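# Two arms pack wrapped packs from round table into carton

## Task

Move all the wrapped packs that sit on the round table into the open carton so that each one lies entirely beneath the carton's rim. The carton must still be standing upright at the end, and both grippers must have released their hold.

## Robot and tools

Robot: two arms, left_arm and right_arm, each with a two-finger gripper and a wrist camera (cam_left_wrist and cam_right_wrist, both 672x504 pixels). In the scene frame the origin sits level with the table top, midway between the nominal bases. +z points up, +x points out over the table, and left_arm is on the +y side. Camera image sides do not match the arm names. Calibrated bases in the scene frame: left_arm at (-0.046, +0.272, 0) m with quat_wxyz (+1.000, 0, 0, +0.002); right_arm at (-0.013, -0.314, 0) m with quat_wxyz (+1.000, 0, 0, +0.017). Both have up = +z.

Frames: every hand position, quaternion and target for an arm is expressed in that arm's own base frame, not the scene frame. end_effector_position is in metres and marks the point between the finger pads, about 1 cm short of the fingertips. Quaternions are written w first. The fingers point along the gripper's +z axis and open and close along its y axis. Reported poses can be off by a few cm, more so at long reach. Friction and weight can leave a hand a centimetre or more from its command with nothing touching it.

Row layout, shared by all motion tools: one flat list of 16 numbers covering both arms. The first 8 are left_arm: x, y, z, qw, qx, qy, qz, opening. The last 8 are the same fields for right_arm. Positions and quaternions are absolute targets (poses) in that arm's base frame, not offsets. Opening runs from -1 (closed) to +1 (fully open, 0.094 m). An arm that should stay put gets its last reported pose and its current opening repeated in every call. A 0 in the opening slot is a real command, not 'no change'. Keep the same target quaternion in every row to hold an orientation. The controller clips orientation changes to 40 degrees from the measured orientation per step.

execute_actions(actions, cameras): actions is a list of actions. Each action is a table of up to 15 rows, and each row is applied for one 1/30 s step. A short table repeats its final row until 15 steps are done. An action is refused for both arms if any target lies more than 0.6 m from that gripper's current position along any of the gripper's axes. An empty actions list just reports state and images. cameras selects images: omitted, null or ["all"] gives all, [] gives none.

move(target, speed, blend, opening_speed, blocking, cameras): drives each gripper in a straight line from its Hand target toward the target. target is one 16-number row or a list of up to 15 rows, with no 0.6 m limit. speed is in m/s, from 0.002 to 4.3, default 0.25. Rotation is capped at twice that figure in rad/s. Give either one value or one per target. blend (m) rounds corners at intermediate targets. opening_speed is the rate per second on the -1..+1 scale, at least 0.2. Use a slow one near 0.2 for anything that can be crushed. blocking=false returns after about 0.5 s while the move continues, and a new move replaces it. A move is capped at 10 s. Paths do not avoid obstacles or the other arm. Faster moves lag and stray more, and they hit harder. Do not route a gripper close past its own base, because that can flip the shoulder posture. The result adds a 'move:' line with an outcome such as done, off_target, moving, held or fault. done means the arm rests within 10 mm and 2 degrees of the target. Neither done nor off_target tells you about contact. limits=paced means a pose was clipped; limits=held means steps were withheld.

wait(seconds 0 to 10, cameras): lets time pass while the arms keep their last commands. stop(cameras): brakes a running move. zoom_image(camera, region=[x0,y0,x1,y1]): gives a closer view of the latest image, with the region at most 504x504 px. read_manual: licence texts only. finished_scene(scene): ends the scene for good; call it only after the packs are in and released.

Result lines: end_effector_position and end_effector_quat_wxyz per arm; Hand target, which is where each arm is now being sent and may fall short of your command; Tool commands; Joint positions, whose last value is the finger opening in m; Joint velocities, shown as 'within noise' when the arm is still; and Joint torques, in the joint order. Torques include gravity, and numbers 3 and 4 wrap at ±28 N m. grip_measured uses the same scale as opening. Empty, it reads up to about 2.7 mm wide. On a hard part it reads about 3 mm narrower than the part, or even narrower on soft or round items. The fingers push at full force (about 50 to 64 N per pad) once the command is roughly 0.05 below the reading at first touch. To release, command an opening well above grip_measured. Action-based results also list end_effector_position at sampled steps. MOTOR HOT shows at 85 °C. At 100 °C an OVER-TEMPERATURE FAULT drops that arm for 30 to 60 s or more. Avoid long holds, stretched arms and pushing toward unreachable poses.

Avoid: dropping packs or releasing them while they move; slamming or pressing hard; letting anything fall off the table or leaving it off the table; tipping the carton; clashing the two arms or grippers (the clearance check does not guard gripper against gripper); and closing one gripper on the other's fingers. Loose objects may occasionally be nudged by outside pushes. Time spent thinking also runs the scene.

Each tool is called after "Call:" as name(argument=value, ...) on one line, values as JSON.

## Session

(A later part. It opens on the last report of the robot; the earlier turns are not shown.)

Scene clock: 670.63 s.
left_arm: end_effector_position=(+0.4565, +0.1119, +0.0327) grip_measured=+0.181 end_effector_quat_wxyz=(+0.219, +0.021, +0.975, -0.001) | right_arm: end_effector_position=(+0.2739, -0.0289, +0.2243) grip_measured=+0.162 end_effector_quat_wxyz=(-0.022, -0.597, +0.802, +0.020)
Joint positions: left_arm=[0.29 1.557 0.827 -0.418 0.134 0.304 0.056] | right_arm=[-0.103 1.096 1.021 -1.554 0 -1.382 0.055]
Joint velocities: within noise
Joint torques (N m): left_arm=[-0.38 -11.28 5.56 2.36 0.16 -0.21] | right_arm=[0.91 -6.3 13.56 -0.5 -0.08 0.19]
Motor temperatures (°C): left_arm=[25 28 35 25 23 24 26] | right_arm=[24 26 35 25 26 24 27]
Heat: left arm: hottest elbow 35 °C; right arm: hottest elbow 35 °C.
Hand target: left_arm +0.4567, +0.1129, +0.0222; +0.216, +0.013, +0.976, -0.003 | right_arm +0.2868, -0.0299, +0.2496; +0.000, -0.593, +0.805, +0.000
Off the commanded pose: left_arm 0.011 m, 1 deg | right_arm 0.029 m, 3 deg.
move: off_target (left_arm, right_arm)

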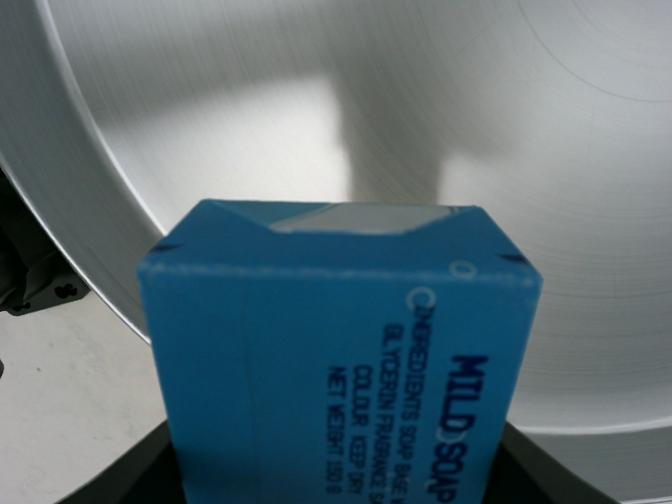

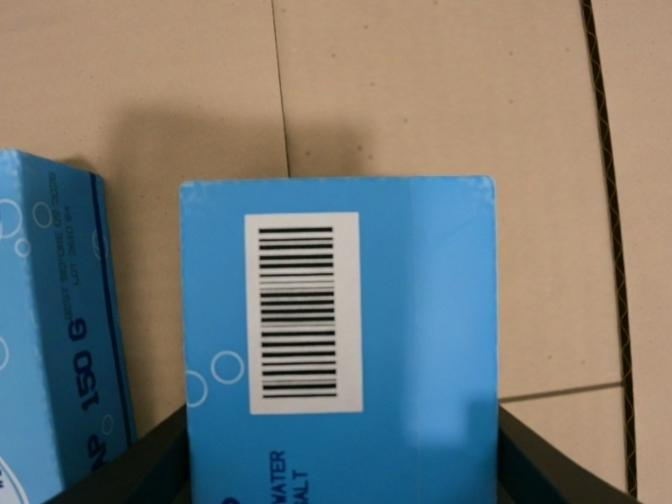

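Call:
move(target=[0.457, 0.113, 0.006, 0.2164, 0.0128, 0.9763, -0.0028, 0, 0.288, -0.03, 0.25, 0, -0.5934, 0.8049, 0, 0], speed=0.04, cameras=["cam_right_wrist"])

Scene clock: 675.50 s.
left_arm: end_effector_position=(+0.4613, +0.1133, +0.0323) grip_measured=+0.181 end_effector_quat_wxyz=(+0.233, +0.021, +0.972, +0.003) | right_arm: end_effector_position=(+0.2739, -0.0289, +0.2243) grip_measured=+0.162 end_effector_quat_wxyz=(-0.022, -0.597, +0.802, +0.020)
Joint positions: left_arm=[0.29 1.56 0.819 -0.377 0.134 0.303 0.055] | right_arm=[-0.103 1.096 1.021 -1.554 0 -1.382 0.055]
Joint velocities: within noise
Joint torques (N m): left_arm=[-0.09 -8.53 5.09 2.67 0.14 -0.2] | right_arm=[0.91 -6.36 13.55 -0.5 -0.07 0.19]
Motor temperatures (°C): left_arm=[25 28 35 25 23 24 26] | right_arm=[24 26 36 25 26 24 27]
Heat: left arm: hottest elbow 35 °C; right arm: hottest elbow 36 °C.
Hand target: left_arm +0.4556, +0.1126, +0.0073; +0.216, +0.013, +0.976, -0.003 | right_arm +0.2868, -0.0299, +0.2496; +0.000, -0.593, +0.805, +0.000
Off the commanded pose: left_arm 0.027 m, 2 deg | right_arm 0.029 m, 3 deg.
move: off_target (left_arm, right_arm)
Images, in order (width x height): cam_right_wrist 672x504.

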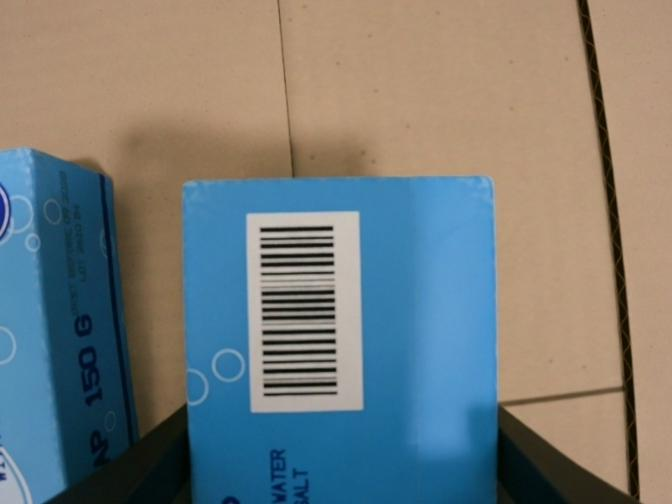

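Call:
move(target=[[0.457, 0.113, 0.022, 0.2164, 0.0128, 0.9763, -0.0028, 0, 0.288, -0.03, 0.25, 0, -0.5934, 0.8049, 0, 0], [0.457, 0.113, 0.022, 0.2164, 0.0128, 0.9763, -0.0028, 0.5, 0.288, -0.03, 0.25, 0, -0.5934, 0.8049, 0, 0], [0.44, 0.115, 0.25, 0.2164, 0.0128, 0.9763, -0.0028, 0.5, 0.32, 0.06, 0.36, 0.1874, -0.4882, 0.8455, 0.1082, 0], [0.24, 0.36, 0.36, 0.3303, -0.2432, 0.9077, 0.0885, 0.5, 0.38, 0.28, 0.40, 0.2432, -0.3303, 0.9077, 0.0885, 0], [0.24, 0.36, 0.36, 0.3303, -0.2432, 0.9077, 0.0885, 0.5, 0.39, 0.5, 0.34, 0.1721, -0.1285, 0.9763, 0.0227, 0], [0.24, 0.36, 0.36, 0.3303, -0.2432, 0.9077, 0.0885, 0.5, 0.405, 0.625, 0.25, 0.1305, 0, 0.9914, 0, 0]], speed=[0.05, 0.05, 0.3, 0.4, 0.4, 0.3], opening_speed=1.0, blend=[0, 0, 0.04, 0.05, 0.05, 0])

Scene clock: 707.40 s.
left_arm: end_effector_position=(+0.2376, +0.3495, +0.3341) grip_measured=+0.498 end_effector_quat_wxyz=(+0.317, -0.253, +0.911, +0.071) | right_arm: end_effector_position=(+0.4086, +0.6143, +0.2186) grip_measured=+0.161 end_effector_quat_wxyz=(+0.135, -0.007, +0.991, +0.005)
Joint positions: left_arm=[1.123 1.105 1.191 -1.095 0.371 0.473 0.07] | right_arm=[1.037 2.33 2.591 -1.682 0.227 1.006 0.055]
Joint velocities: within noise
Joint torques (N m): left_arm=[1.2 -8.41 12.23 1.29 0.5 0.09] | right_arm=[1.79 -26.34 13.64 -0.06 0.21 0.18]
Motor temperatures (°C): left_arm=[25 27 34 25 23 24 26] | right_arm=[24 26 38 25 26 24 27]
Heat: left arm: hottest elbow 34 °C; right arm: hottest elbow 38 °C.
Hand target: left_arm +0.2394, +0.3590, +0.3597; +0.330, -0.243, +0.908, +0.089 | right_arm +0.4039, +0.6230, +0.2495; +0.151, -0.004, +0.988, +0.032
Off the commanded pose: left_arm 0.028 m, 3 deg | right_arm 0.033 m, 1 deg.
joint sent to its limit (right arm) — joint 4 (wrist pitch), lower limit. The joint targets are off in orientation, not in position.
move: off_target (left_arm, right_arm)

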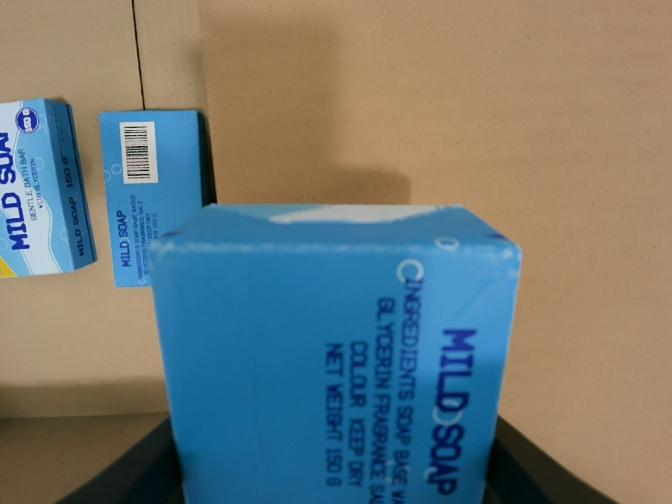

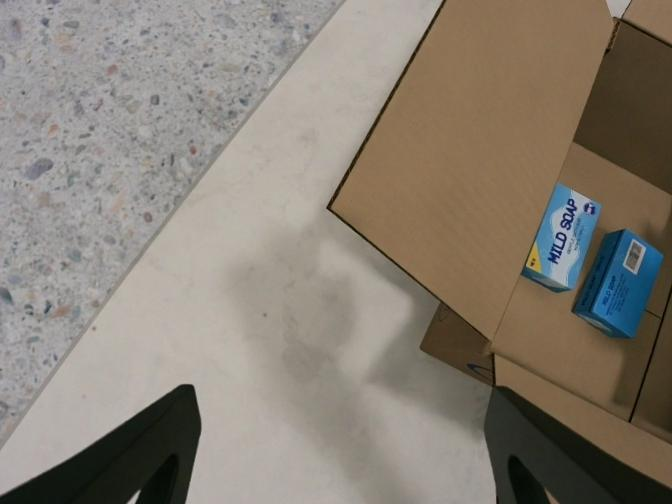

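Call:
move(target=[[0.24, 0.36, 0.36, 0.3303, -0.2432, 0.9077, 0.0885, 0.5, 0.408, 0.637, 0.16, 0.0436, 0, 0.999, 0, 0], [0.24, 0.36, 0.36, 0.3303, -0.2432, 0.9077, 0.0885, 0.5, 0.408, 0.636, 0.065, 0.01745, 0, 0.9998, 0, 0], [0.24, 0.36, 0.36, 0.3303, -0.2432, 0.9077, 0.0885, 0.5, 0.408, 0.636, 0.02, 0.01745, 0, 0.9998, 0, 0]], speed=[0.2, 0.15, 0.05])

Scene clock: 728.73 s.
left_arm: end_effector_position=(+0.2376, +0.3495, +0.3341) grip_measured=+0.498 end_effector_quat_wxyz=(+0.317, -0.253, +0.911, +0.072) | right_arm: end_effector_position=(+0.3970, +0.6323, +0.1864) grip_measured=+0.160 end_effector_quat_wxyz=(+0.078, -0.002, +0.993, +0.090)
Joint positions: left_arm=[1.123 1.105 1.191 -1.095 0.371 0.473 0.07] | right_arm=[1.019 2.238 2.341 -1.439 0.038 1.01 0.055]
Joint velocities: within noise
Joint torques (N m): left_arm=[0.38 -8.18 12.26 1.26 0.47 0.11] | right_arm=[0.03 -8.94 2.43 1.74 -0.26 0.07]
Motor temperatures (°C): left_arm=[25 27 37 25 23 24 25] | right_arm=[24 29 38 25 26 24 27]
Heat: left arm: hottest elbow 37 °C; right arm: hottest elbow 38 °C.
Hand target: left_arm +0.2394, +0.3590, +0.3597; +0.330, -0.243, +0.908, +0.089 | right_arm +0.3947, +0.6158, +0.0321; +0.017, +0.001, +1.000, +0.000
Off the commanded pose: left_arm 0.028 m, 3 deg | right_arm 0.167 m, 12 deg.
move: off_target (left_arm, right_arm)

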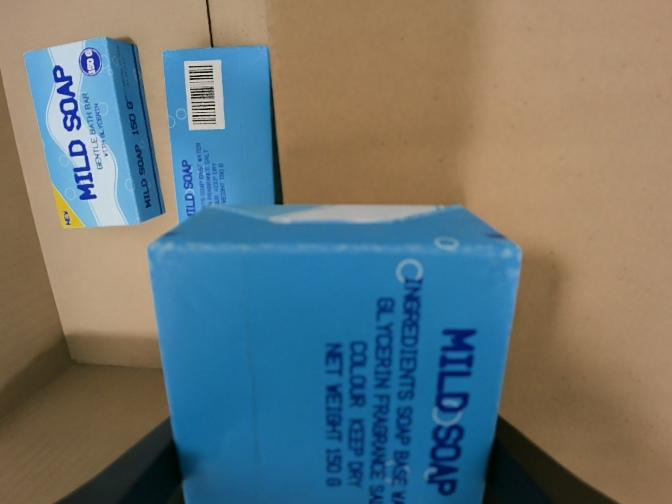

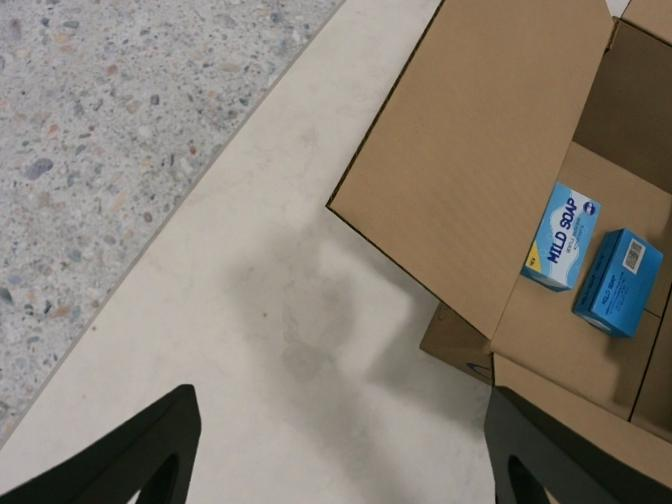

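Call:
move(target=[0.24, 0.36, 0.36, 0.3303, -0.2432, 0.9077, 0.0885, 0.5, 0.405, 0.625, 0.25, 0.1305, 0, 0.9914, 0, 0], speed=0.2)

Call:
zoom_image(camera="cam_left_wrist", region=[250, 0, 672, 316])

Scene clock: 768.40 s.
left_arm: end_effector_position=(+0.2376, +0.3495, +0.3341) grip_measured=+0.498 end_effector_quat_wxyz=(+0.317, -0.253, +0.911, +0.072) | right_arm: end_effector_position=(+0.4079, +0.6145, +0.2104) grip_measured=+0.160 end_effector_quat_wxyz=(+0.131, +0.002, +0.991, +0.001)
Joint positions: left_arm=[1.123 1.105 1.191 -1.095 0.371 0.473 0.07] | right_arm=[1.037 2.337 2.585 -1.682 0.225 1.026 0.055]
Joint velocities: within noise
Joint torques (N m): left_arm=[0.79 -8.29 12.05 1.18 0.47 0.13] | right_arm=[1.55 -27.28 13.91 -0.13 0.29 0]
Motor temperatures (°C): left_arm=[25 26 41 25 23 24 25] | right_arm=[24 27 34 26 26 24 27]
Heat: left arm: hottest elbow 41 °C; right arm: hottest elbow 34 °C.
Hand target: left_arm +0.2394, +0.3590, +0.3597; +0.330, -0.243, +0.908, +0.089 | right_arm +0.4037, +0.6226, +0.2493; +0.150, -0.004, +0.988, +0.031
Off the commanded pose: left_arm 0.028 m, 3 deg | right_arm 0.041 m, 0 deg.
joint sent to its limit (right arm) — joint 4 (wrist pitch), lower limit. The joint targets are off in orientation, not in position.
move: off_target (left_arm, right_arm)

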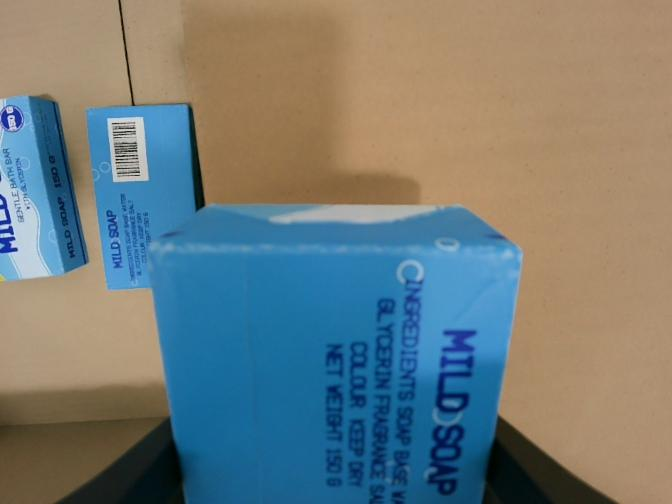

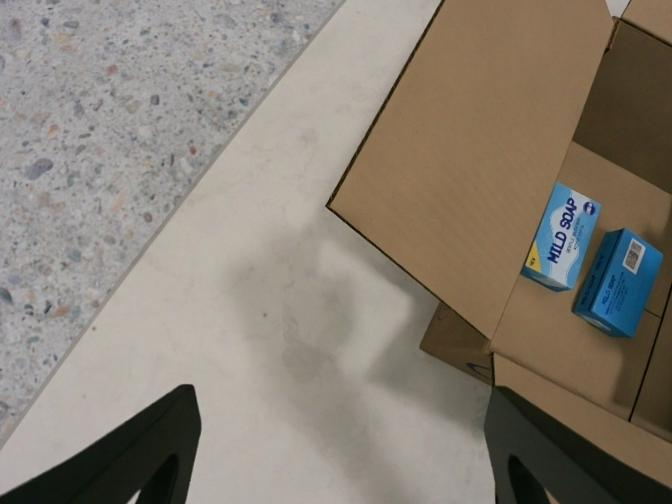

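Scaled by 1.194 from the camera's 672x504 image, which has a finer 960x720 frame.

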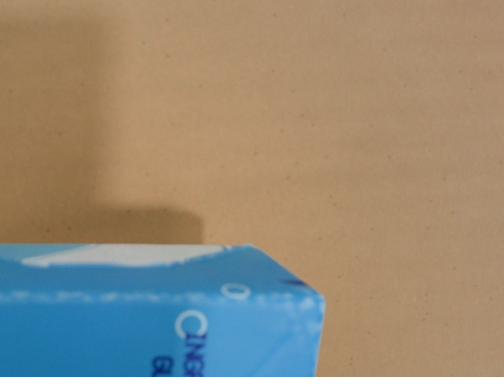

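Call:
move(target=[[0.24, 0.36, 0.36, 0.3303, -0.2432, 0.9077, 0.0885, 0.5, 0.405, 0.60, 0.34, 0.1729, -0.0859, 0.9811, 0.0151, 0], [0.24, 0.36, 0.36, 0.3303, -0.2432, 0.9077, 0.0885, 0.5, 0.40, 0.35, 0.42, 0.2432, -0.3303, 0.9077, 0.0885, 0], [0.36, -0.05, 0.5, 0.329, 0, 0.944, 0, 0.5, 0.36, 0.10, 0.42, 0.2604, -0.4769, 0.8259, 0.1504, 0]], speed=[0.25, 0.35, 0.35], blend=[0.03, 0.05, 0])

Scene clock: 799.50 s.
left_arm: end_effector_position=(+0.3594, -0.0458, +0.4760) grip_measured=+0.498 end_effector_quat_wxyz=(+0.309, +0.004, +0.951, +0.006) | right_arm: end_effector_position=(+0.3596, +0.1042, +0.4115) grip_measured=+0.161 end_effector_quat_wxyz=(+0.252, -0.477, +0.828, +0.154)
Joint positions: left_arm=[-0.18 1.031 1.536 -1.456 -0.115 -0.136 0.07] | right_arm=[0.062 1.14 1.46 -1.54 -0.498 -0.895 0.055]
Joint velocities: within noise
Joint torques (N m): left_arm=[-1.14 -6.07 11.3 1.46 -0.12 -0.28] | right_arm=[-0.09 -7.18 10.09 0.39 -0.47 -0.02]
Motor temperatures (°C): left_arm=[25 26 42 25 23 24 25] | right_arm=[24 28 36 25 26 24 27]
Heat: left arm: hottest elbow 42 °C; right arm: hottest elbow 36 °C.
Hand target: left_arm +0.3592, -0.0496, +0.4995; +0.329, +0.000, +0.944, +0.000 | right_arm +0.3599, +0.1001, +0.4199; +0.260, -0.477, +0.826, +0.150
Off the commanded pose: left_arm 0.024 m, 3 deg | right_arm 0.010 m, 1 deg.
move: off_target (left_arm)

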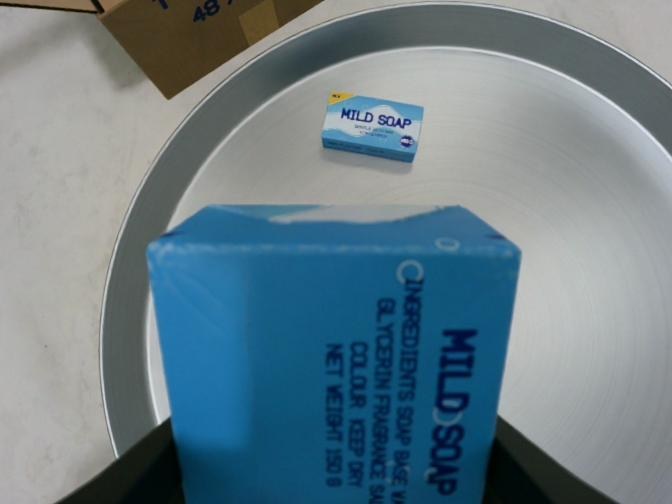

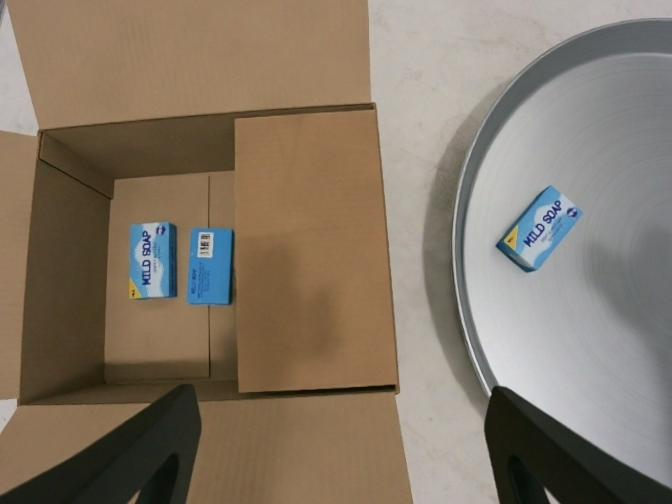

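Call:
move(target=[0.51, -0.298, 0.20, 0.0161, 0.3851, 0.9229, -0.0067, 1, 0.30, -0.08, 0.34, 0.1504, -0.4924, 0.8529, 0.0868, 0], speed=0.35)

Scene clock: 888.20 s.
left_arm: end_effector_position=(+0.4994, -0.2880, +0.1816) grip_measured=+0.998 end_effector_quat_wxyz=(-0.004, +0.375, +0.927, -0.003) | right_arm: end_effector_position=(+0.3053, -0.0781, +0.3341) grip_measured=+0.161 end_effector_quat_wxyz=(+0.160, -0.489, +0.854, +0.073)
Joint positions: left_arm=[-0.521 1.871 1.754 -1.46 0.006 0.249 0.094] | right_arm=[-0.435 1.119 1.299 -1.682 -0.346 -1.463 0.055]
Joint velocities: within noise
Joint torques (N m): left_arm=[-0.26 -21.07 11.02 0.16 0.27 0.12] | right_arm=[-0.09 -7.53 8.73 -0.24 -0.27 0]
Motor temperatures (°C): left_arm=[25 25 41 25 23 24 24] | right_arm=[24 26 38 25 26 24 28]
Heat: left arm: hottest elbow 41 °C; right arm: hottest elbow 38 °C.
Hand target: left_arm +0.5091, -0.2975, +0.1999; +0.016, +0.385, +0.923, -0.007 | right_arm +0.3004, -0.0796, +0.3392; +0.163, -0.489, +0.854, +0.068
Off the commanded pose: left_arm 0.023 m, 3 deg | right_arm 0.008 m, 2 deg.
joint sent to its limit (right arm) — joint 4 (wrist pitch), lower limit. The joint targets are off in orientation, not in position.
move: off_target (left_arm)

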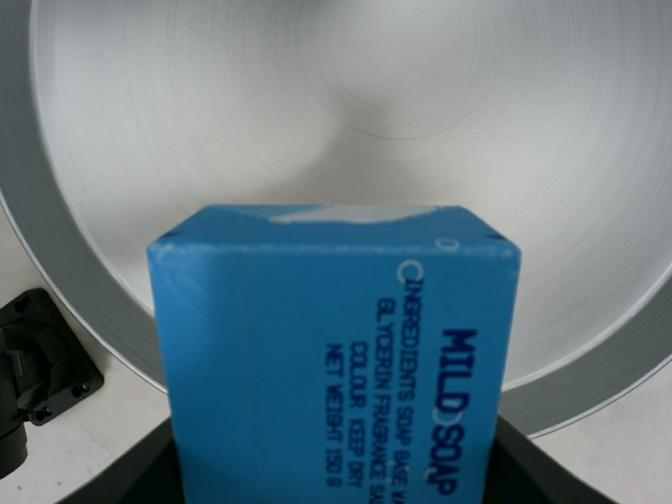

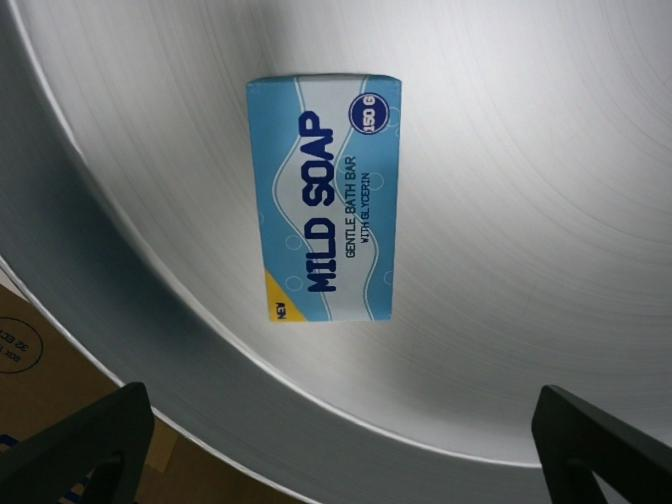

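Call:
move(target=[[0.511, -0.302, 0.10, 0.0081, 0.3778, 0.9259, -0.0033, 1, 0.30, -0.08, 0.34, 0.1504, -0.4924, 0.8529, 0.0868, 0], [0.511, -0.302, 0.066, 0.0081, 0.3778, 0.9259, -0.0033, 1, 0.30, -0.08, 0.34, 0.1504, -0.4924, 0.8529, 0.0868, 0], [0.511, -0.302, 0.066, 0.0081, 0.3778, 0.9259, -0.0033, 0, 0.30, -0.08, 0.34, 0.1504, -0.4924, 0.8529, 0.0868, 0], [0.511, -0.30, 0.25, 0.05, 0.3778, 0.92, -0.02, 0, 0.30, -0.08, 0.34, 0.1504, -0.4924, 0.8529, 0.0868, 0], [0.49, -0.12, 0.38, 0.2337, 0.2511, 0.9372, -0.0626, 0, 0.30, -0.08, 0.34, 0.1504, -0.4924, 0.8529, 0.0868, 0], [0.46, 0.10, 0.38, 0.2578, 0.0842, 0.9622, -0.0226, 0, 0.30, -0.08, 0.34, 0.1504, -0.4924, 0.8529, 0.0868, 0], [0.458, 0.19, 0.28, 0.1564, 0, 0.9877, 0, 0, 0.30, -0.08, 0.34, 0.1504, -0.4924, 0.8529, 0.0868, 0]], speed=[0.2, 0.1, 0.1, 0.2, 0.35, 0.35, 0.3], opening_speed=0.9, blend=[0, 0, 0, 0.04, 0.05, 0.05, 0])

Scene clock: 915.10 s.
left_arm: end_effector_position=(+0.4544, +0.1854, +0.2637) grip_measured=+0.177 end_effector_quat_wxyz=(+0.134, -0.007, +0.991, -0.012) | right_arm: end_effector_position=(+0.3053, -0.0781, +0.3341) grip_measured=+0.161 end_effector_quat_wxyz=(+0.160, -0.489, +0.854, +0.073)
Joint positions: left_arm=[0.435 1.47 1.436 -1.301 0.133 0.405 0.055] | right_arm=[-0.435 1.119 1.299 -1.682 -0.346 -1.463 0.055]
Joint velocities: within noise
Joint torques (N m): left_arm=[-0.5 -16.56 8.73 1.81 0.18 0.09] | right_arm=[-0.03 -7.53 8.72 -0.25 -0.27 -0.01]
Motor temperatures (°C): left_arm=[25 26 40 25 23 24 25] | right_arm=[24 26 35 25 26 24 28]
Heat: left arm: hottest elbow 40 °C; right arm: hottest elbow 35 °C.
Hand target: left_arm +0.4577, +0.1897, +0.2802; +0.156, +0.000, +0.988, +0.000 | right_arm +0.3004, -0.0796, +0.3392; +0.163, -0.489, +0.854, +0.068
Off the commanded pose: left_arm 0.017 m, 3 deg | right_arm 0.008 m, 2 deg.
joint sent to its limit (right arm) — joint 4 (wrist pitch), lower limit. The joint targets are off in orientation, not in position.
move: off_target (left_arm); target 3's new opening was sent with left_arm's hand 0.011 m and 0 deg from that target

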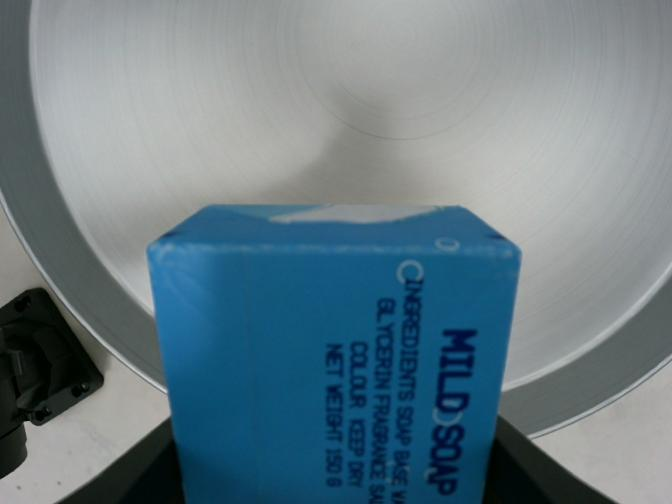

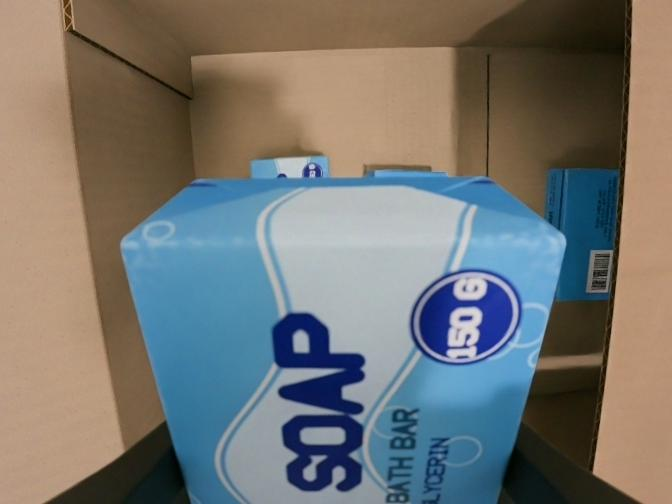

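Call:
move(target=[[0.472, 0.214, 0.16, 0.03, 0.0113, 0.9995, 0, 0, 0.30, -0.08, 0.34, 0.1504, -0.4924, 0.8529, 0.0868, 0], [0.472, 0.213, 0.10, 0.013, 0.0113, 0.9998, 0, 0, 0.30, -0.08, 0.34, 0.1504, -0.4924, 0.8529, 0.0868, 0], [0.472, 0.213, 0.062, 0.013, 0.0113, 0.9998, 0, 0, 0.30, -0.08, 0.34, 0.1504, -0.4924, 0.8529, 0.0868, 0]], speed=[0.2, 0.12, 0.05])

Scene clock: 944.60 s.
left_arm: end_effector_position=(+0.4682, +0.2147, +0.0649) grip_measured=+0.177 end_effector_quat_wxyz=(+0.010, +0.002, +1.000, -0.002) | right_arm: end_effector_position=(+0.3053, -0.0781, +0.3341) grip_measured=+0.161 end_effector_quat_wxyz=(+0.160, -0.489, +0.854, +0.073)
Joint positions: left_arm=[0.435 1.792 1.317 -1.079 0.012 0.439 0.055] | right_arm=[-0.435 1.119 1.299 -1.682 -0.346 -1.464 0.055]
Joint velocities: within noise
Joint torques (N m): left_arm=[-0.56 -18.2 6.46 1.32 0.11 0.07] | right_arm=[-0.09 -7.59 8.73 -0.24 -0.28 -0.01]
Motor temperatures (°C): left_arm=[25 27 40 25 23 24 26] | right_arm=[24 26 34 25 26 24 28]
Heat: left arm: hottest elbow 40 °C; right arm: hottest elbow 34 °C.
Hand target: left_arm +0.4720, +0.2129, +0.0621; +0.013, +0.011, +1.000, +0.000 | right_arm +0.3004, -0.0796, +0.3392; +0.163, -0.489, +0.854, +0.068
Off the commanded pose: left_arm 0.005 m, 1 deg | right_arm 0.008 m, 2 deg.
joint sent to its limit (right arm) — joint 4 (wrist pitch), lower limit. The joint targets are off in orientation, not in position.
move: done

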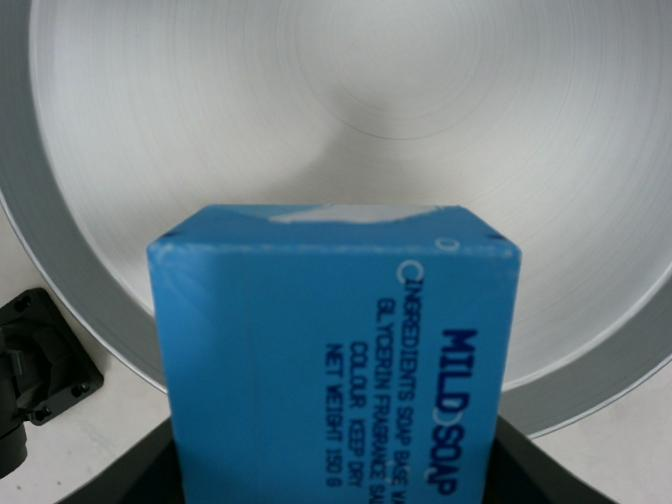

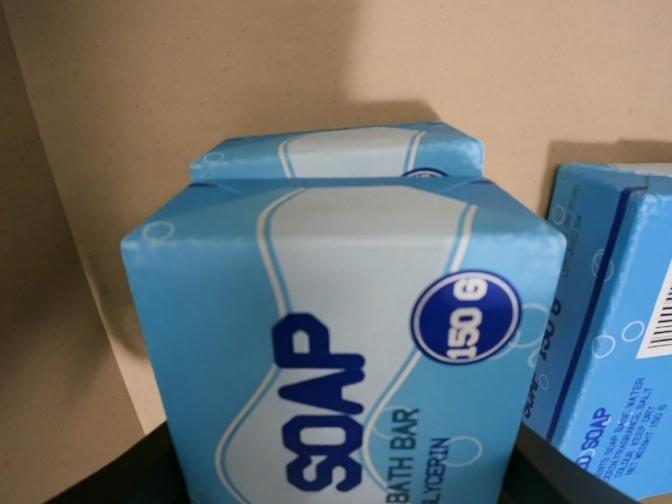

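Call:
move(target=[0.473, 0.213, 0.046, 0.013, 0.0113, 0.9998, 0, 0, 0.30, -0.08, 0.34, 0.1504, -0.4924, 0.8529, 0.0868, 0], speed=0.04, cameras=["cam_right_wrist"])

Scene clock: 948.37 s.
left_arm: end_effector_position=(+0.4697, +0.2156, +0.0635) grip_measured=+0.177 end_effector_quat_wxyz=(+0.015, +0.002, +1.000, +0.001) | right_arm: end_effector_position=(+0.3053, -0.0781, +0.3341) grip_measured=+0.161 end_effector_quat_wxyz=(+0.160, -0.489, +0.854, +0.073)
Joint positions: left_arm=[0.435 1.792 1.313 -1.065 0.011 0.439 0.055] | right_arm=[-0.435 1.119 1.299 -1.682 -0.346 -1.464 0.055]
Joint velocities: within noise
Joint torques (N m): left_arm=[-0.03 -16.15 5.49 2.21 0.14 0.06] | right_arm=[0.03 -7.53 8.72 -0.24 -0.27 0]
Motor temperatures (°C): left_arm=[25 27 40 25 23 24 26] | right_arm=[24 26 34 25 26 24 28]
Heat: left arm: hottest elbow 40 °C; right arm: hottest elbow 34 °C.
Hand target: left_arm +0.4724, +0.2127, +0.0465; +0.013, +0.011, +1.000, +0.000 | right_arm +0.3004, -0.0796, +0.3392; +0.163, -0.489, +0.854, +0.068
Off the commanded pose: left_arm 0.018 m, 1 deg | right_arm 0.008 m, 2 deg.
joint sent to its limit (right arm) — joint 4 (wrist pitch), lower limit. The joint targets are off in orientation, not in position.
move: off_target (left_arm)
Images, in order (width x height): cam_right_wrist 672x504.

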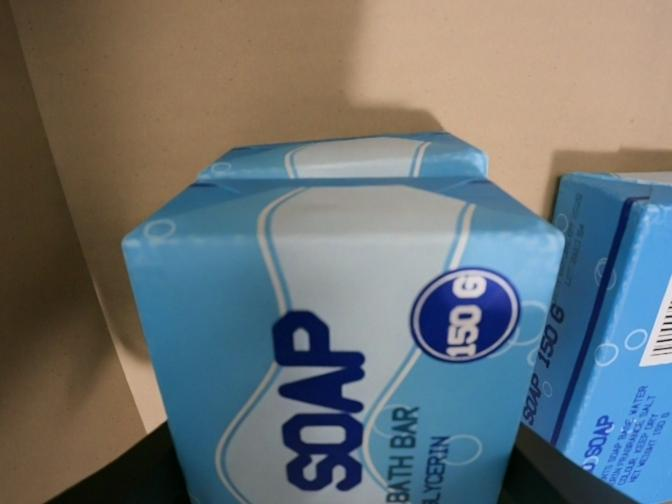

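Call:
move(target=[[0.473, 0.213, 0.062, 0.013, 0.0113, 0.9998, 0, 0, 0.30, -0.08, 0.34, 0.1504, -0.4924, 0.8529, 0.0868, 0], [0.473, 0.213, 0.062, 0.013, 0.0113, 0.9998, 0, 0.42, 0.30, -0.08, 0.34, 0.1504, -0.4924, 0.8529, 0.0868, 0], [0.470, 0.213, 0.25, 0.03, 0.0113, 0.9995, 0, 0.42, 0.30, -0.08, 0.34, 0.1504, -0.4924, 0.8529, 0.0868, 0], [0.46, 0.18, 0.30, 0.2686, -0.0614, 0.8145, -0.511, 0.42, 0.30, -0.08, 0.34, 0.1504, -0.4924, 0.8529, 0.0868, 0]], speed=[0.05, 0.05, 0.2, 0.3], opening_speed=0.8, blend=[0, 0, 0.03, 0])

Scene clock: 987.07 s.
left_arm: end_effector_position=(+0.4617, +0.1751, +0.3044) grip_measured=+0.419 end_effector_quat_wxyz=(+0.276, -0.064, +0.818, -0.501) | right_arm: end_effector_position=(+0.3053, -0.0781, +0.3341) grip_measured=+0.161 end_effector_quat_wxyz=(+0.160, -0.489, +0.854, +0.073)
Joint positions: left_arm=[0.694 1.679 1.508 -1.695 1.201 0.741 0.067] | right_arm=[-0.435 1.119 1.299 -1.682 -0.346 -1.464 0.055]
Joint velocities: within noise
Joint torques (N m): left_arm=[0.91 -16.32 6.72 -0.23 0.93 0.16] | right_arm=[0.03 -7.53 8.73 -0.24 -0.27 -0.01]
Motor temperatures (°C): left_arm=[25 27 37 25 23 24 26] | right_arm=[24 26 34 25 26 24 28]
Heat: left arm: hottest elbow 37 °C; right arm: hottest elbow 34 °C.
Hand target: left_arm +0.4602, +0.1797, +0.2999; +0.276, -0.068, +0.816, -0.504 | right_arm +0.3004, -0.0796, +0.3392; +0.163, -0.489, +0.854, +0.068
Off the commanded pose: left_arm 0.007 m, 1 deg | right_arm 0.008 m, 2 deg.
joint sent to its limit (left arm) — joint 4 (wrist pitch), lower limit. The joint targets still meet the commanded pose.
joint sent to its limit (right arm) — joint 4 (wrist pitch), lower limit. The joint targets are off in orientation, not in position.
move: done

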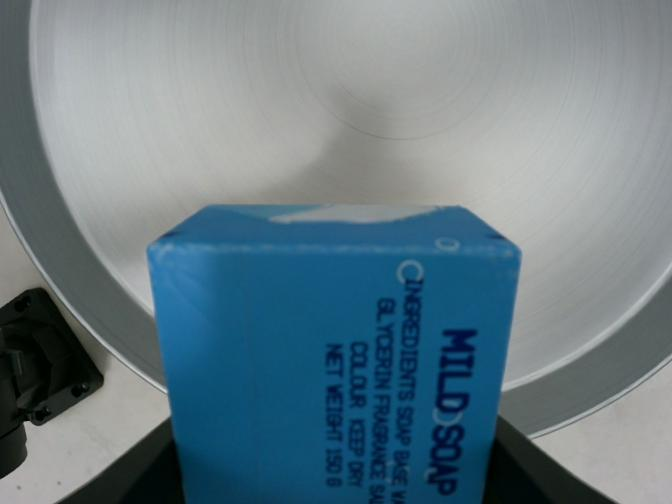

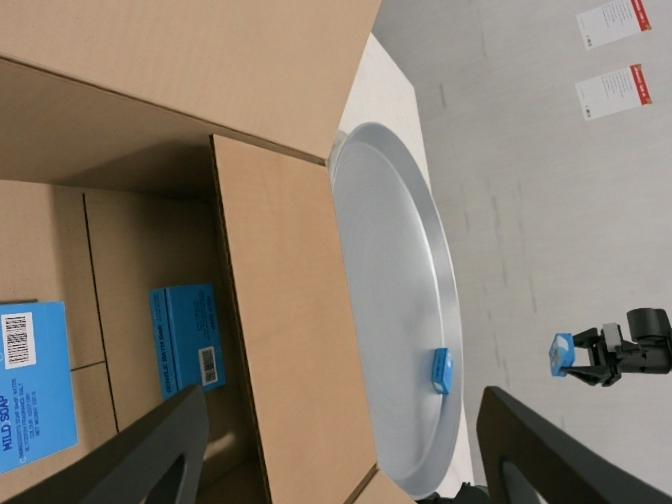

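Call:
move(target=[[0.465, 0.14, 0.20, 0.2686, -0.0614, 0.8145, -0.511, -1, 0.30, -0.08, 0.34, 0.1504, -0.4924, 0.8529, 0.0868, 0], [0.478, 0.095, 0.13, 0.2686, -0.0614, 0.8145, -0.511, -1, 0.30, -0.08, 0.34, 0.1504, -0.4924, 0.8529, 0.0868, 0]], speed=[0.2, 0.15], opening_speed=1.5)

Scene clock: 996.10 s.
left_arm: end_effector_position=(+0.4795, +0.1027, +0.1400) grip_measured=-0.972 end_effector_quat_wxyz=(+0.282, -0.054, +0.815, -0.504) | right_arm: end_effector_position=(+0.3053, -0.0781, +0.3341) grip_measured=+0.161 end_effector_quat_wxyz=(+0.160, -0.489, +0.854, +0.073)
Joint positions: left_arm=[0.549 1.714 1.086 -0.862 1.23 0.36 0.001] | right_arm=[-0.435 1.119 1.299 -1.682 -0.346 -1.464 0.055]
Joint velocities: within noise
Joint torques (N m): left_arm=[-0.73 -15.21 5.04 1.02 0.76 -0.18] | right_arm=[-0.09 -7.53 8.75 -0.23 -0.27 0]
Motor temperatures (°C): left_arm=[25 27 37 25 23 24 25] | right_arm=[24 26 34 25 26 24 28]
Heat: left arm: hottest elbow 37 °C; right arm: hottest elbow 34 °C.
Hand target: left_arm +0.4778, +0.0950, +0.1301; +0.268, -0.061, +0.814, -0.511 | right_arm +0.3004, -0.0796, +0.3392; +0.163, -0.489, +0.854, +0.068
Off the commanded pose: left_arm 0.013 m, 2 deg | right_arm 0.008 m, 2 deg.
joint sent to its limit (right arm) — joint 4 (wrist pitch), lower limit. The joint targets are off in orientation, not in position.
move: off_target (left_arm)

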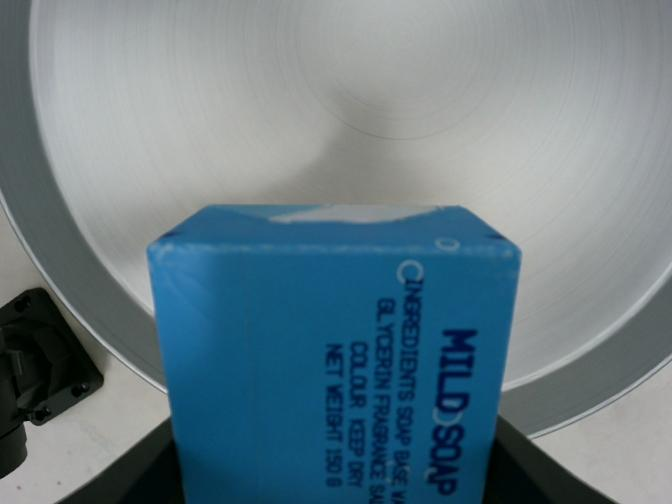

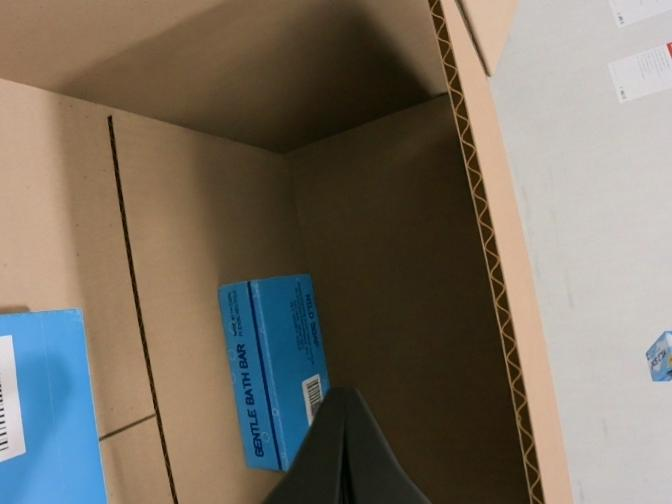

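Call:
move(target=[[0.50, 0.02, 0.107, 0.2686, -0.0614, 0.8145, -0.511, -1, 0.30, -0.08, 0.34, 0.1504, -0.4924, 0.8529, 0.0868, 0], [0.49, -0.01, 0.26, 0.2686, -0.0614, 0.8145, -0.511, -1, 0.30, -0.08, 0.34, 0.1504, -0.4924, 0.8529, 0.0868, 0]], speed=[0.12, 0.12])

Scene clock: 1009.30 s.
left_arm: end_effector_position=(+0.4772, -0.0085, +0.2316) grip_measured=-0.972 end_effector_quat_wxyz=(+0.252, -0.077, +0.816, -0.514) | right_arm: end_effector_position=(+0.3053, -0.0781, +0.3341) grip_measured=+0.161 end_effector_quat_wxyz=(+0.160, -0.489, +0.854, +0.073)
Joint positions: left_arm=[0.319 1.41 0.974 -0.578 1.153 -0.235 0.001] | right_arm=[-0.435 1.119 1.299 -1.682 -0.346 -1.464 0.055]
Joint velocities: within noise
Joint torques (N m): left_arm=[-0.91 -14.74 11.11 1.06 0.64 -0.13] | right_arm=[-0.09 -7.59 8.73 -0.24 -0.28 0]
Motor temperatures (°C): left_arm=[25 27 36 25 23 24 26] | right_arm=[24 26 34 25 26 24 28]
Heat: left arm: hottest elbow 36 °C; right arm: hottest elbow 34 °C.
Hand target: left_arm +0.4885, -0.0102, +0.2601; +0.269, -0.061, +0.814, -0.511 | right_arm +0.3004, -0.0796, +0.3392; +0.163, -0.489, +0.854, +0.068
Off the commanded pose: left_arm 0.031 m, 3 deg | right_arm 0.008 m, 2 deg.
joint sent to its limit (right arm) — joint 4 (wrist pitch), lower limit. The joint targets are off in orientation, not in position.
move: off_target (left_arm)

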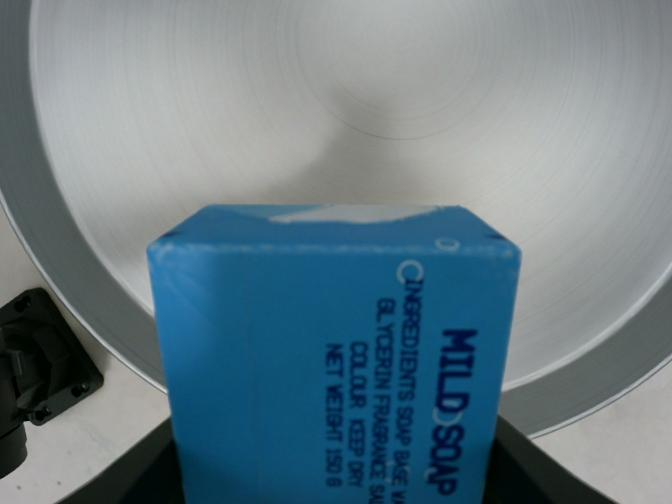

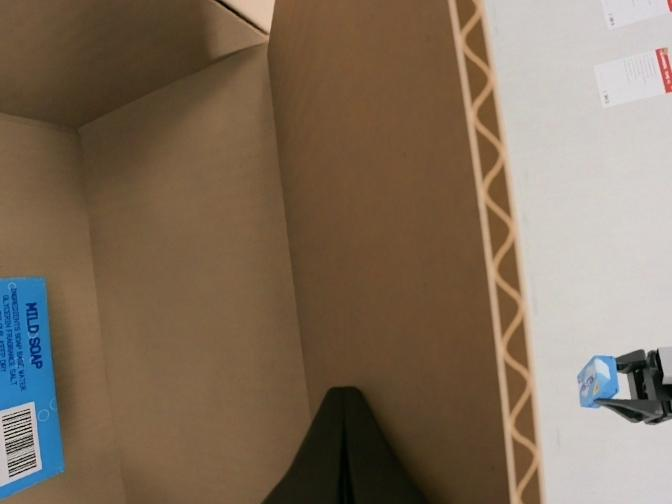

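Call:
move(target=[[0.49, -0.09, 0.315, 0.2686, -0.0614, 0.8145, -0.511, -1, 0.30, -0.08, 0.34, 0.1504, -0.4924, 0.8529, 0.0868, 0], [0.485, -0.185, 0.285, 0.2686, -0.0614, 0.8145, -0.511, -1, 0.30, -0.08, 0.34, 0.1504, -0.4924, 0.8529, 0.0868, 0]], speed=[0.12, 0.12], blend=[0.02, 0])

Scene clock: 1017.70 s.
left_arm: end_effector_position=(+0.4859, -0.1812, +0.2802) grip_measured=-0.972 end_effector_quat_wxyz=(+0.264, -0.063, +0.818, -0.507) | right_arm: end_effector_position=(+0.3053, -0.0781, +0.3341) grip_measured=+0.161 end_effector_quat_wxyz=(+0.160, -0.489, +0.854, +0.073)
Joint positions: left_arm=[-0.109 1.29 0.928 -0.177 0.828 -0.752 0.001] | right_arm=[-0.435 1.119 1.299 -1.682 -0.346 -1.464 0.055]
Joint velocities: within noise
Joint torques (N m): left_arm=[-0.38 -12.63 7.51 2.88 0.26 -0.19] | right_arm=[-0.03 -7.59 8.73 -0.21 -0.27 0]
Motor temperatures (°C): left_arm=[25 27 36 25 23 24 26] | right_arm=[24 26 34 25 26 24 28]
Heat: left arm: hottest elbow 36 °C; right arm: hottest elbow 34 °C.
Hand target: left_arm +0.4850, -0.1849, +0.2850; +0.268, -0.061, +0.814, -0.511 | right_arm +0.3004, -0.0796, +0.3392; +0.163, -0.489, +0.854, +0.068
Off the commanded pose: left_arm 0.006 m, 1 deg | right_arm 0.008 m, 2 deg.
joint sent to its limit (right arm) — joint 4 (wrist pitch), lower limit. The joint targets are off in orientation, not in position.
move: done

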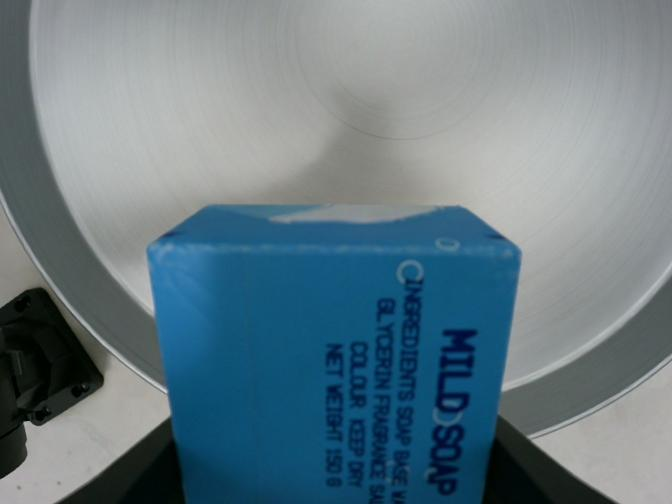

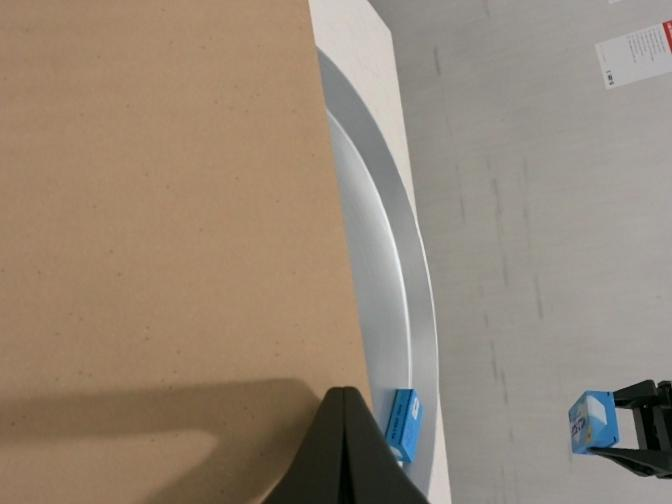

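Call:
move(target=[[0.45, -0.12, 0.40, 0.2686, -0.0614, 0.8145, -0.511, -1, 0.30, -0.08, 0.34, 0.1504, -0.4924, 0.8529, 0.0868, 0], [0.34, 0.03, 0.50, 0.329, 0, 0.944, 0, 0.5, 0.36, 0.10, 0.42, 0.2604, -0.4769, 0.8259, 0.1504, 0]], speed=[0.25, 0.35], blend=[0.03, 0])

Scene clock: 1026.67 s.
left_arm: end_effector_position=(+0.3432, +0.0256, +0.4730) grip_measured=+0.498 end_effector_quat_wxyz=(+0.305, -0.002, +0.952, -0.008) | right_arm: end_effector_position=(+0.3486, +0.0944, +0.3895) grip_measured=+0.161 end_effector_quat_wxyz=(+0.226, -0.469, +0.837, +0.166)
Joint positions: left_arm=[0.116 0.989 1.507 -1.474 0.081 0.086 0.07] | right_arm=[0.034 1.132 1.406 -1.567 -0.503 -0.915 0.055]
Joint velocities: within noise
Joint torques (N m): left_arm=[1.03 -6.53 11.21 1.43 0.07 0.09] | right_arm=[1.9 -6.65 14.22 1.28 -0.35 0.19]
Motor temperatures (°C): left_arm=[25 27 36 25 23 24 26] | right_arm=[24 25 34 25 26 24 28]
Heat: left arm: hottest elbow 36 °C; right arm: hottest elbow 34 °C.
Hand target: left_arm +0.3391, +0.0297, +0.4993; +0.329, +0.000, +0.944, +0.000 | right_arm +0.3580, +0.0996, +0.4195; +0.261, -0.477, +0.826, +0.151
Off the commanded pose: left_arm 0.028 m, 3 deg | right_arm 0.033 m, 5 deg.
move: off_target (left_arm, right_arm); target 2's new opening was sent with left_arm's hand 0.028 m and 3 deg from that target

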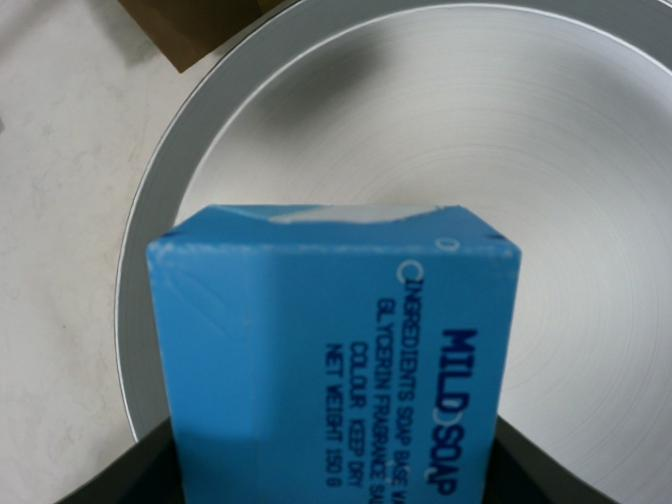

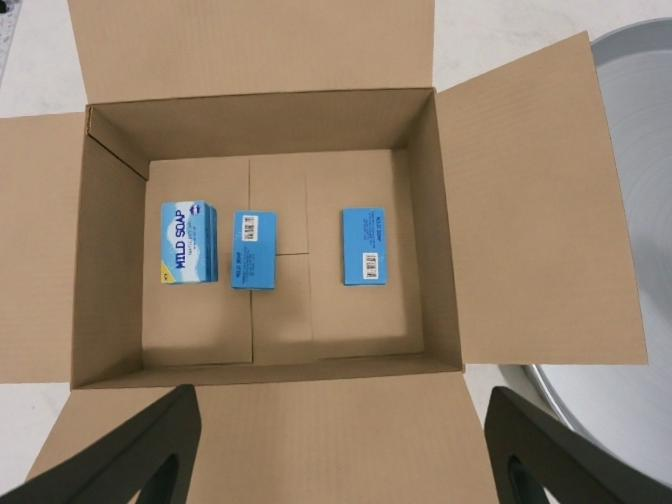

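Call:
move(target=[[0.26, 0.24, 0.46, 0.33, -0.15, 0.93, 0.05, 0.5, 0.37, 0.22, 0.43, 0.2432, -0.3303, 0.9077, 0.0885, 0], [0.24, 0.36, 0.36, 0.3303, -0.2432, 0.9077, 0.0885, 0.5, 0.40, 0.45, 0.41, 0.2432, -0.3303, 0.9077, 0.0885, 0], [0.24, 0.36, 0.36, 0.3303, -0.2432, 0.9077, 0.0885, 0.5, 0.435, 0.578, 0.30, 0.1305, -0.04, 0.9905, 0.005, 0]], speed=[0.3, 0.3, 0.25], blend=[0.05, 0.05, 0])

Scene clock: 1070.10 s.
left_arm: end_effector_position=(+0.2415, +0.3530, +0.3604) grip_measured=+0.498 end_effector_quat_wxyz=(+0.328, -0.242, +0.910, +0.082) | right_arm: end_effector_position=(+0.4378, +0.5693, +0.2621) grip_measured=+0.160 end_effector_quat_wxyz=(+0.136, -0.048, +0.989, +0.010)
Joint positions: left_arm=[1.119 1.11 1.253 -1.121 0.374 0.483 0.07] | right_arm=[0.964 2.23 2.527 -1.682 0.203 0.848 0.055]
Joint velocities: within noise
Joint torques (N m): left_arm=[1.49 -8.29 8.06 2.36 0.33 0] | right_arm=[1.73 -25.82 13.93 0.03 0.24 0.2]
Motor temperatures (°C): left_arm=[25 26 38 25 23 24 25] | right_arm=[24 25 39 25 26 24 28]
Heat: left arm: hottest elbow 38 °C; right arm: hottest elbow 39 °C.
Hand target: left_arm +0.2398, +0.3599, +0.3600; +0.330, -0.243, +0.908, +0.088 | right_arm +0.4336, +0.5758, +0.2991; +0.158, -0.044, +0.986, +0.039
Off the commanded pose: left_arm 0.007 m, 1 deg | right_arm 0.039 m, 1 deg.
joint sent to its limit (right arm) — joint 4 (wrist pitch), lower limit. The joint targets are off in orientation, not in position.
move: off_target (right_arm)

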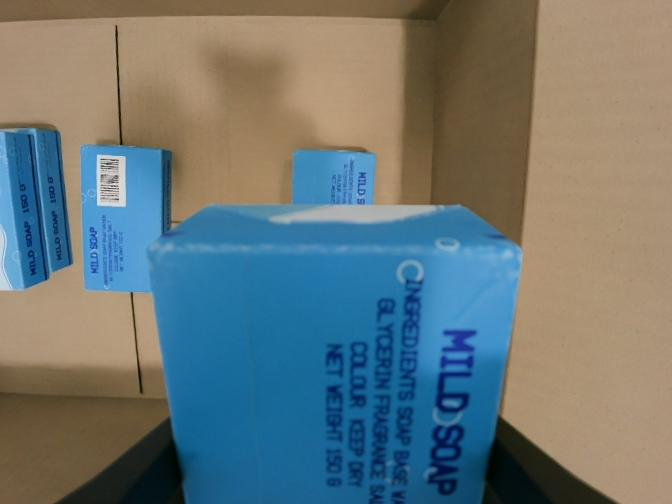

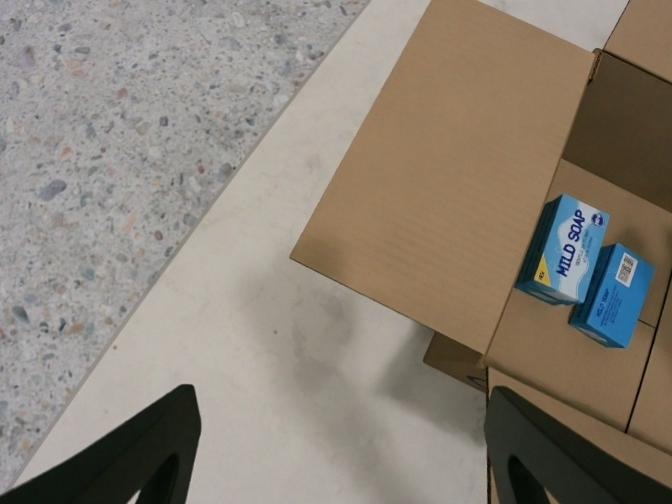

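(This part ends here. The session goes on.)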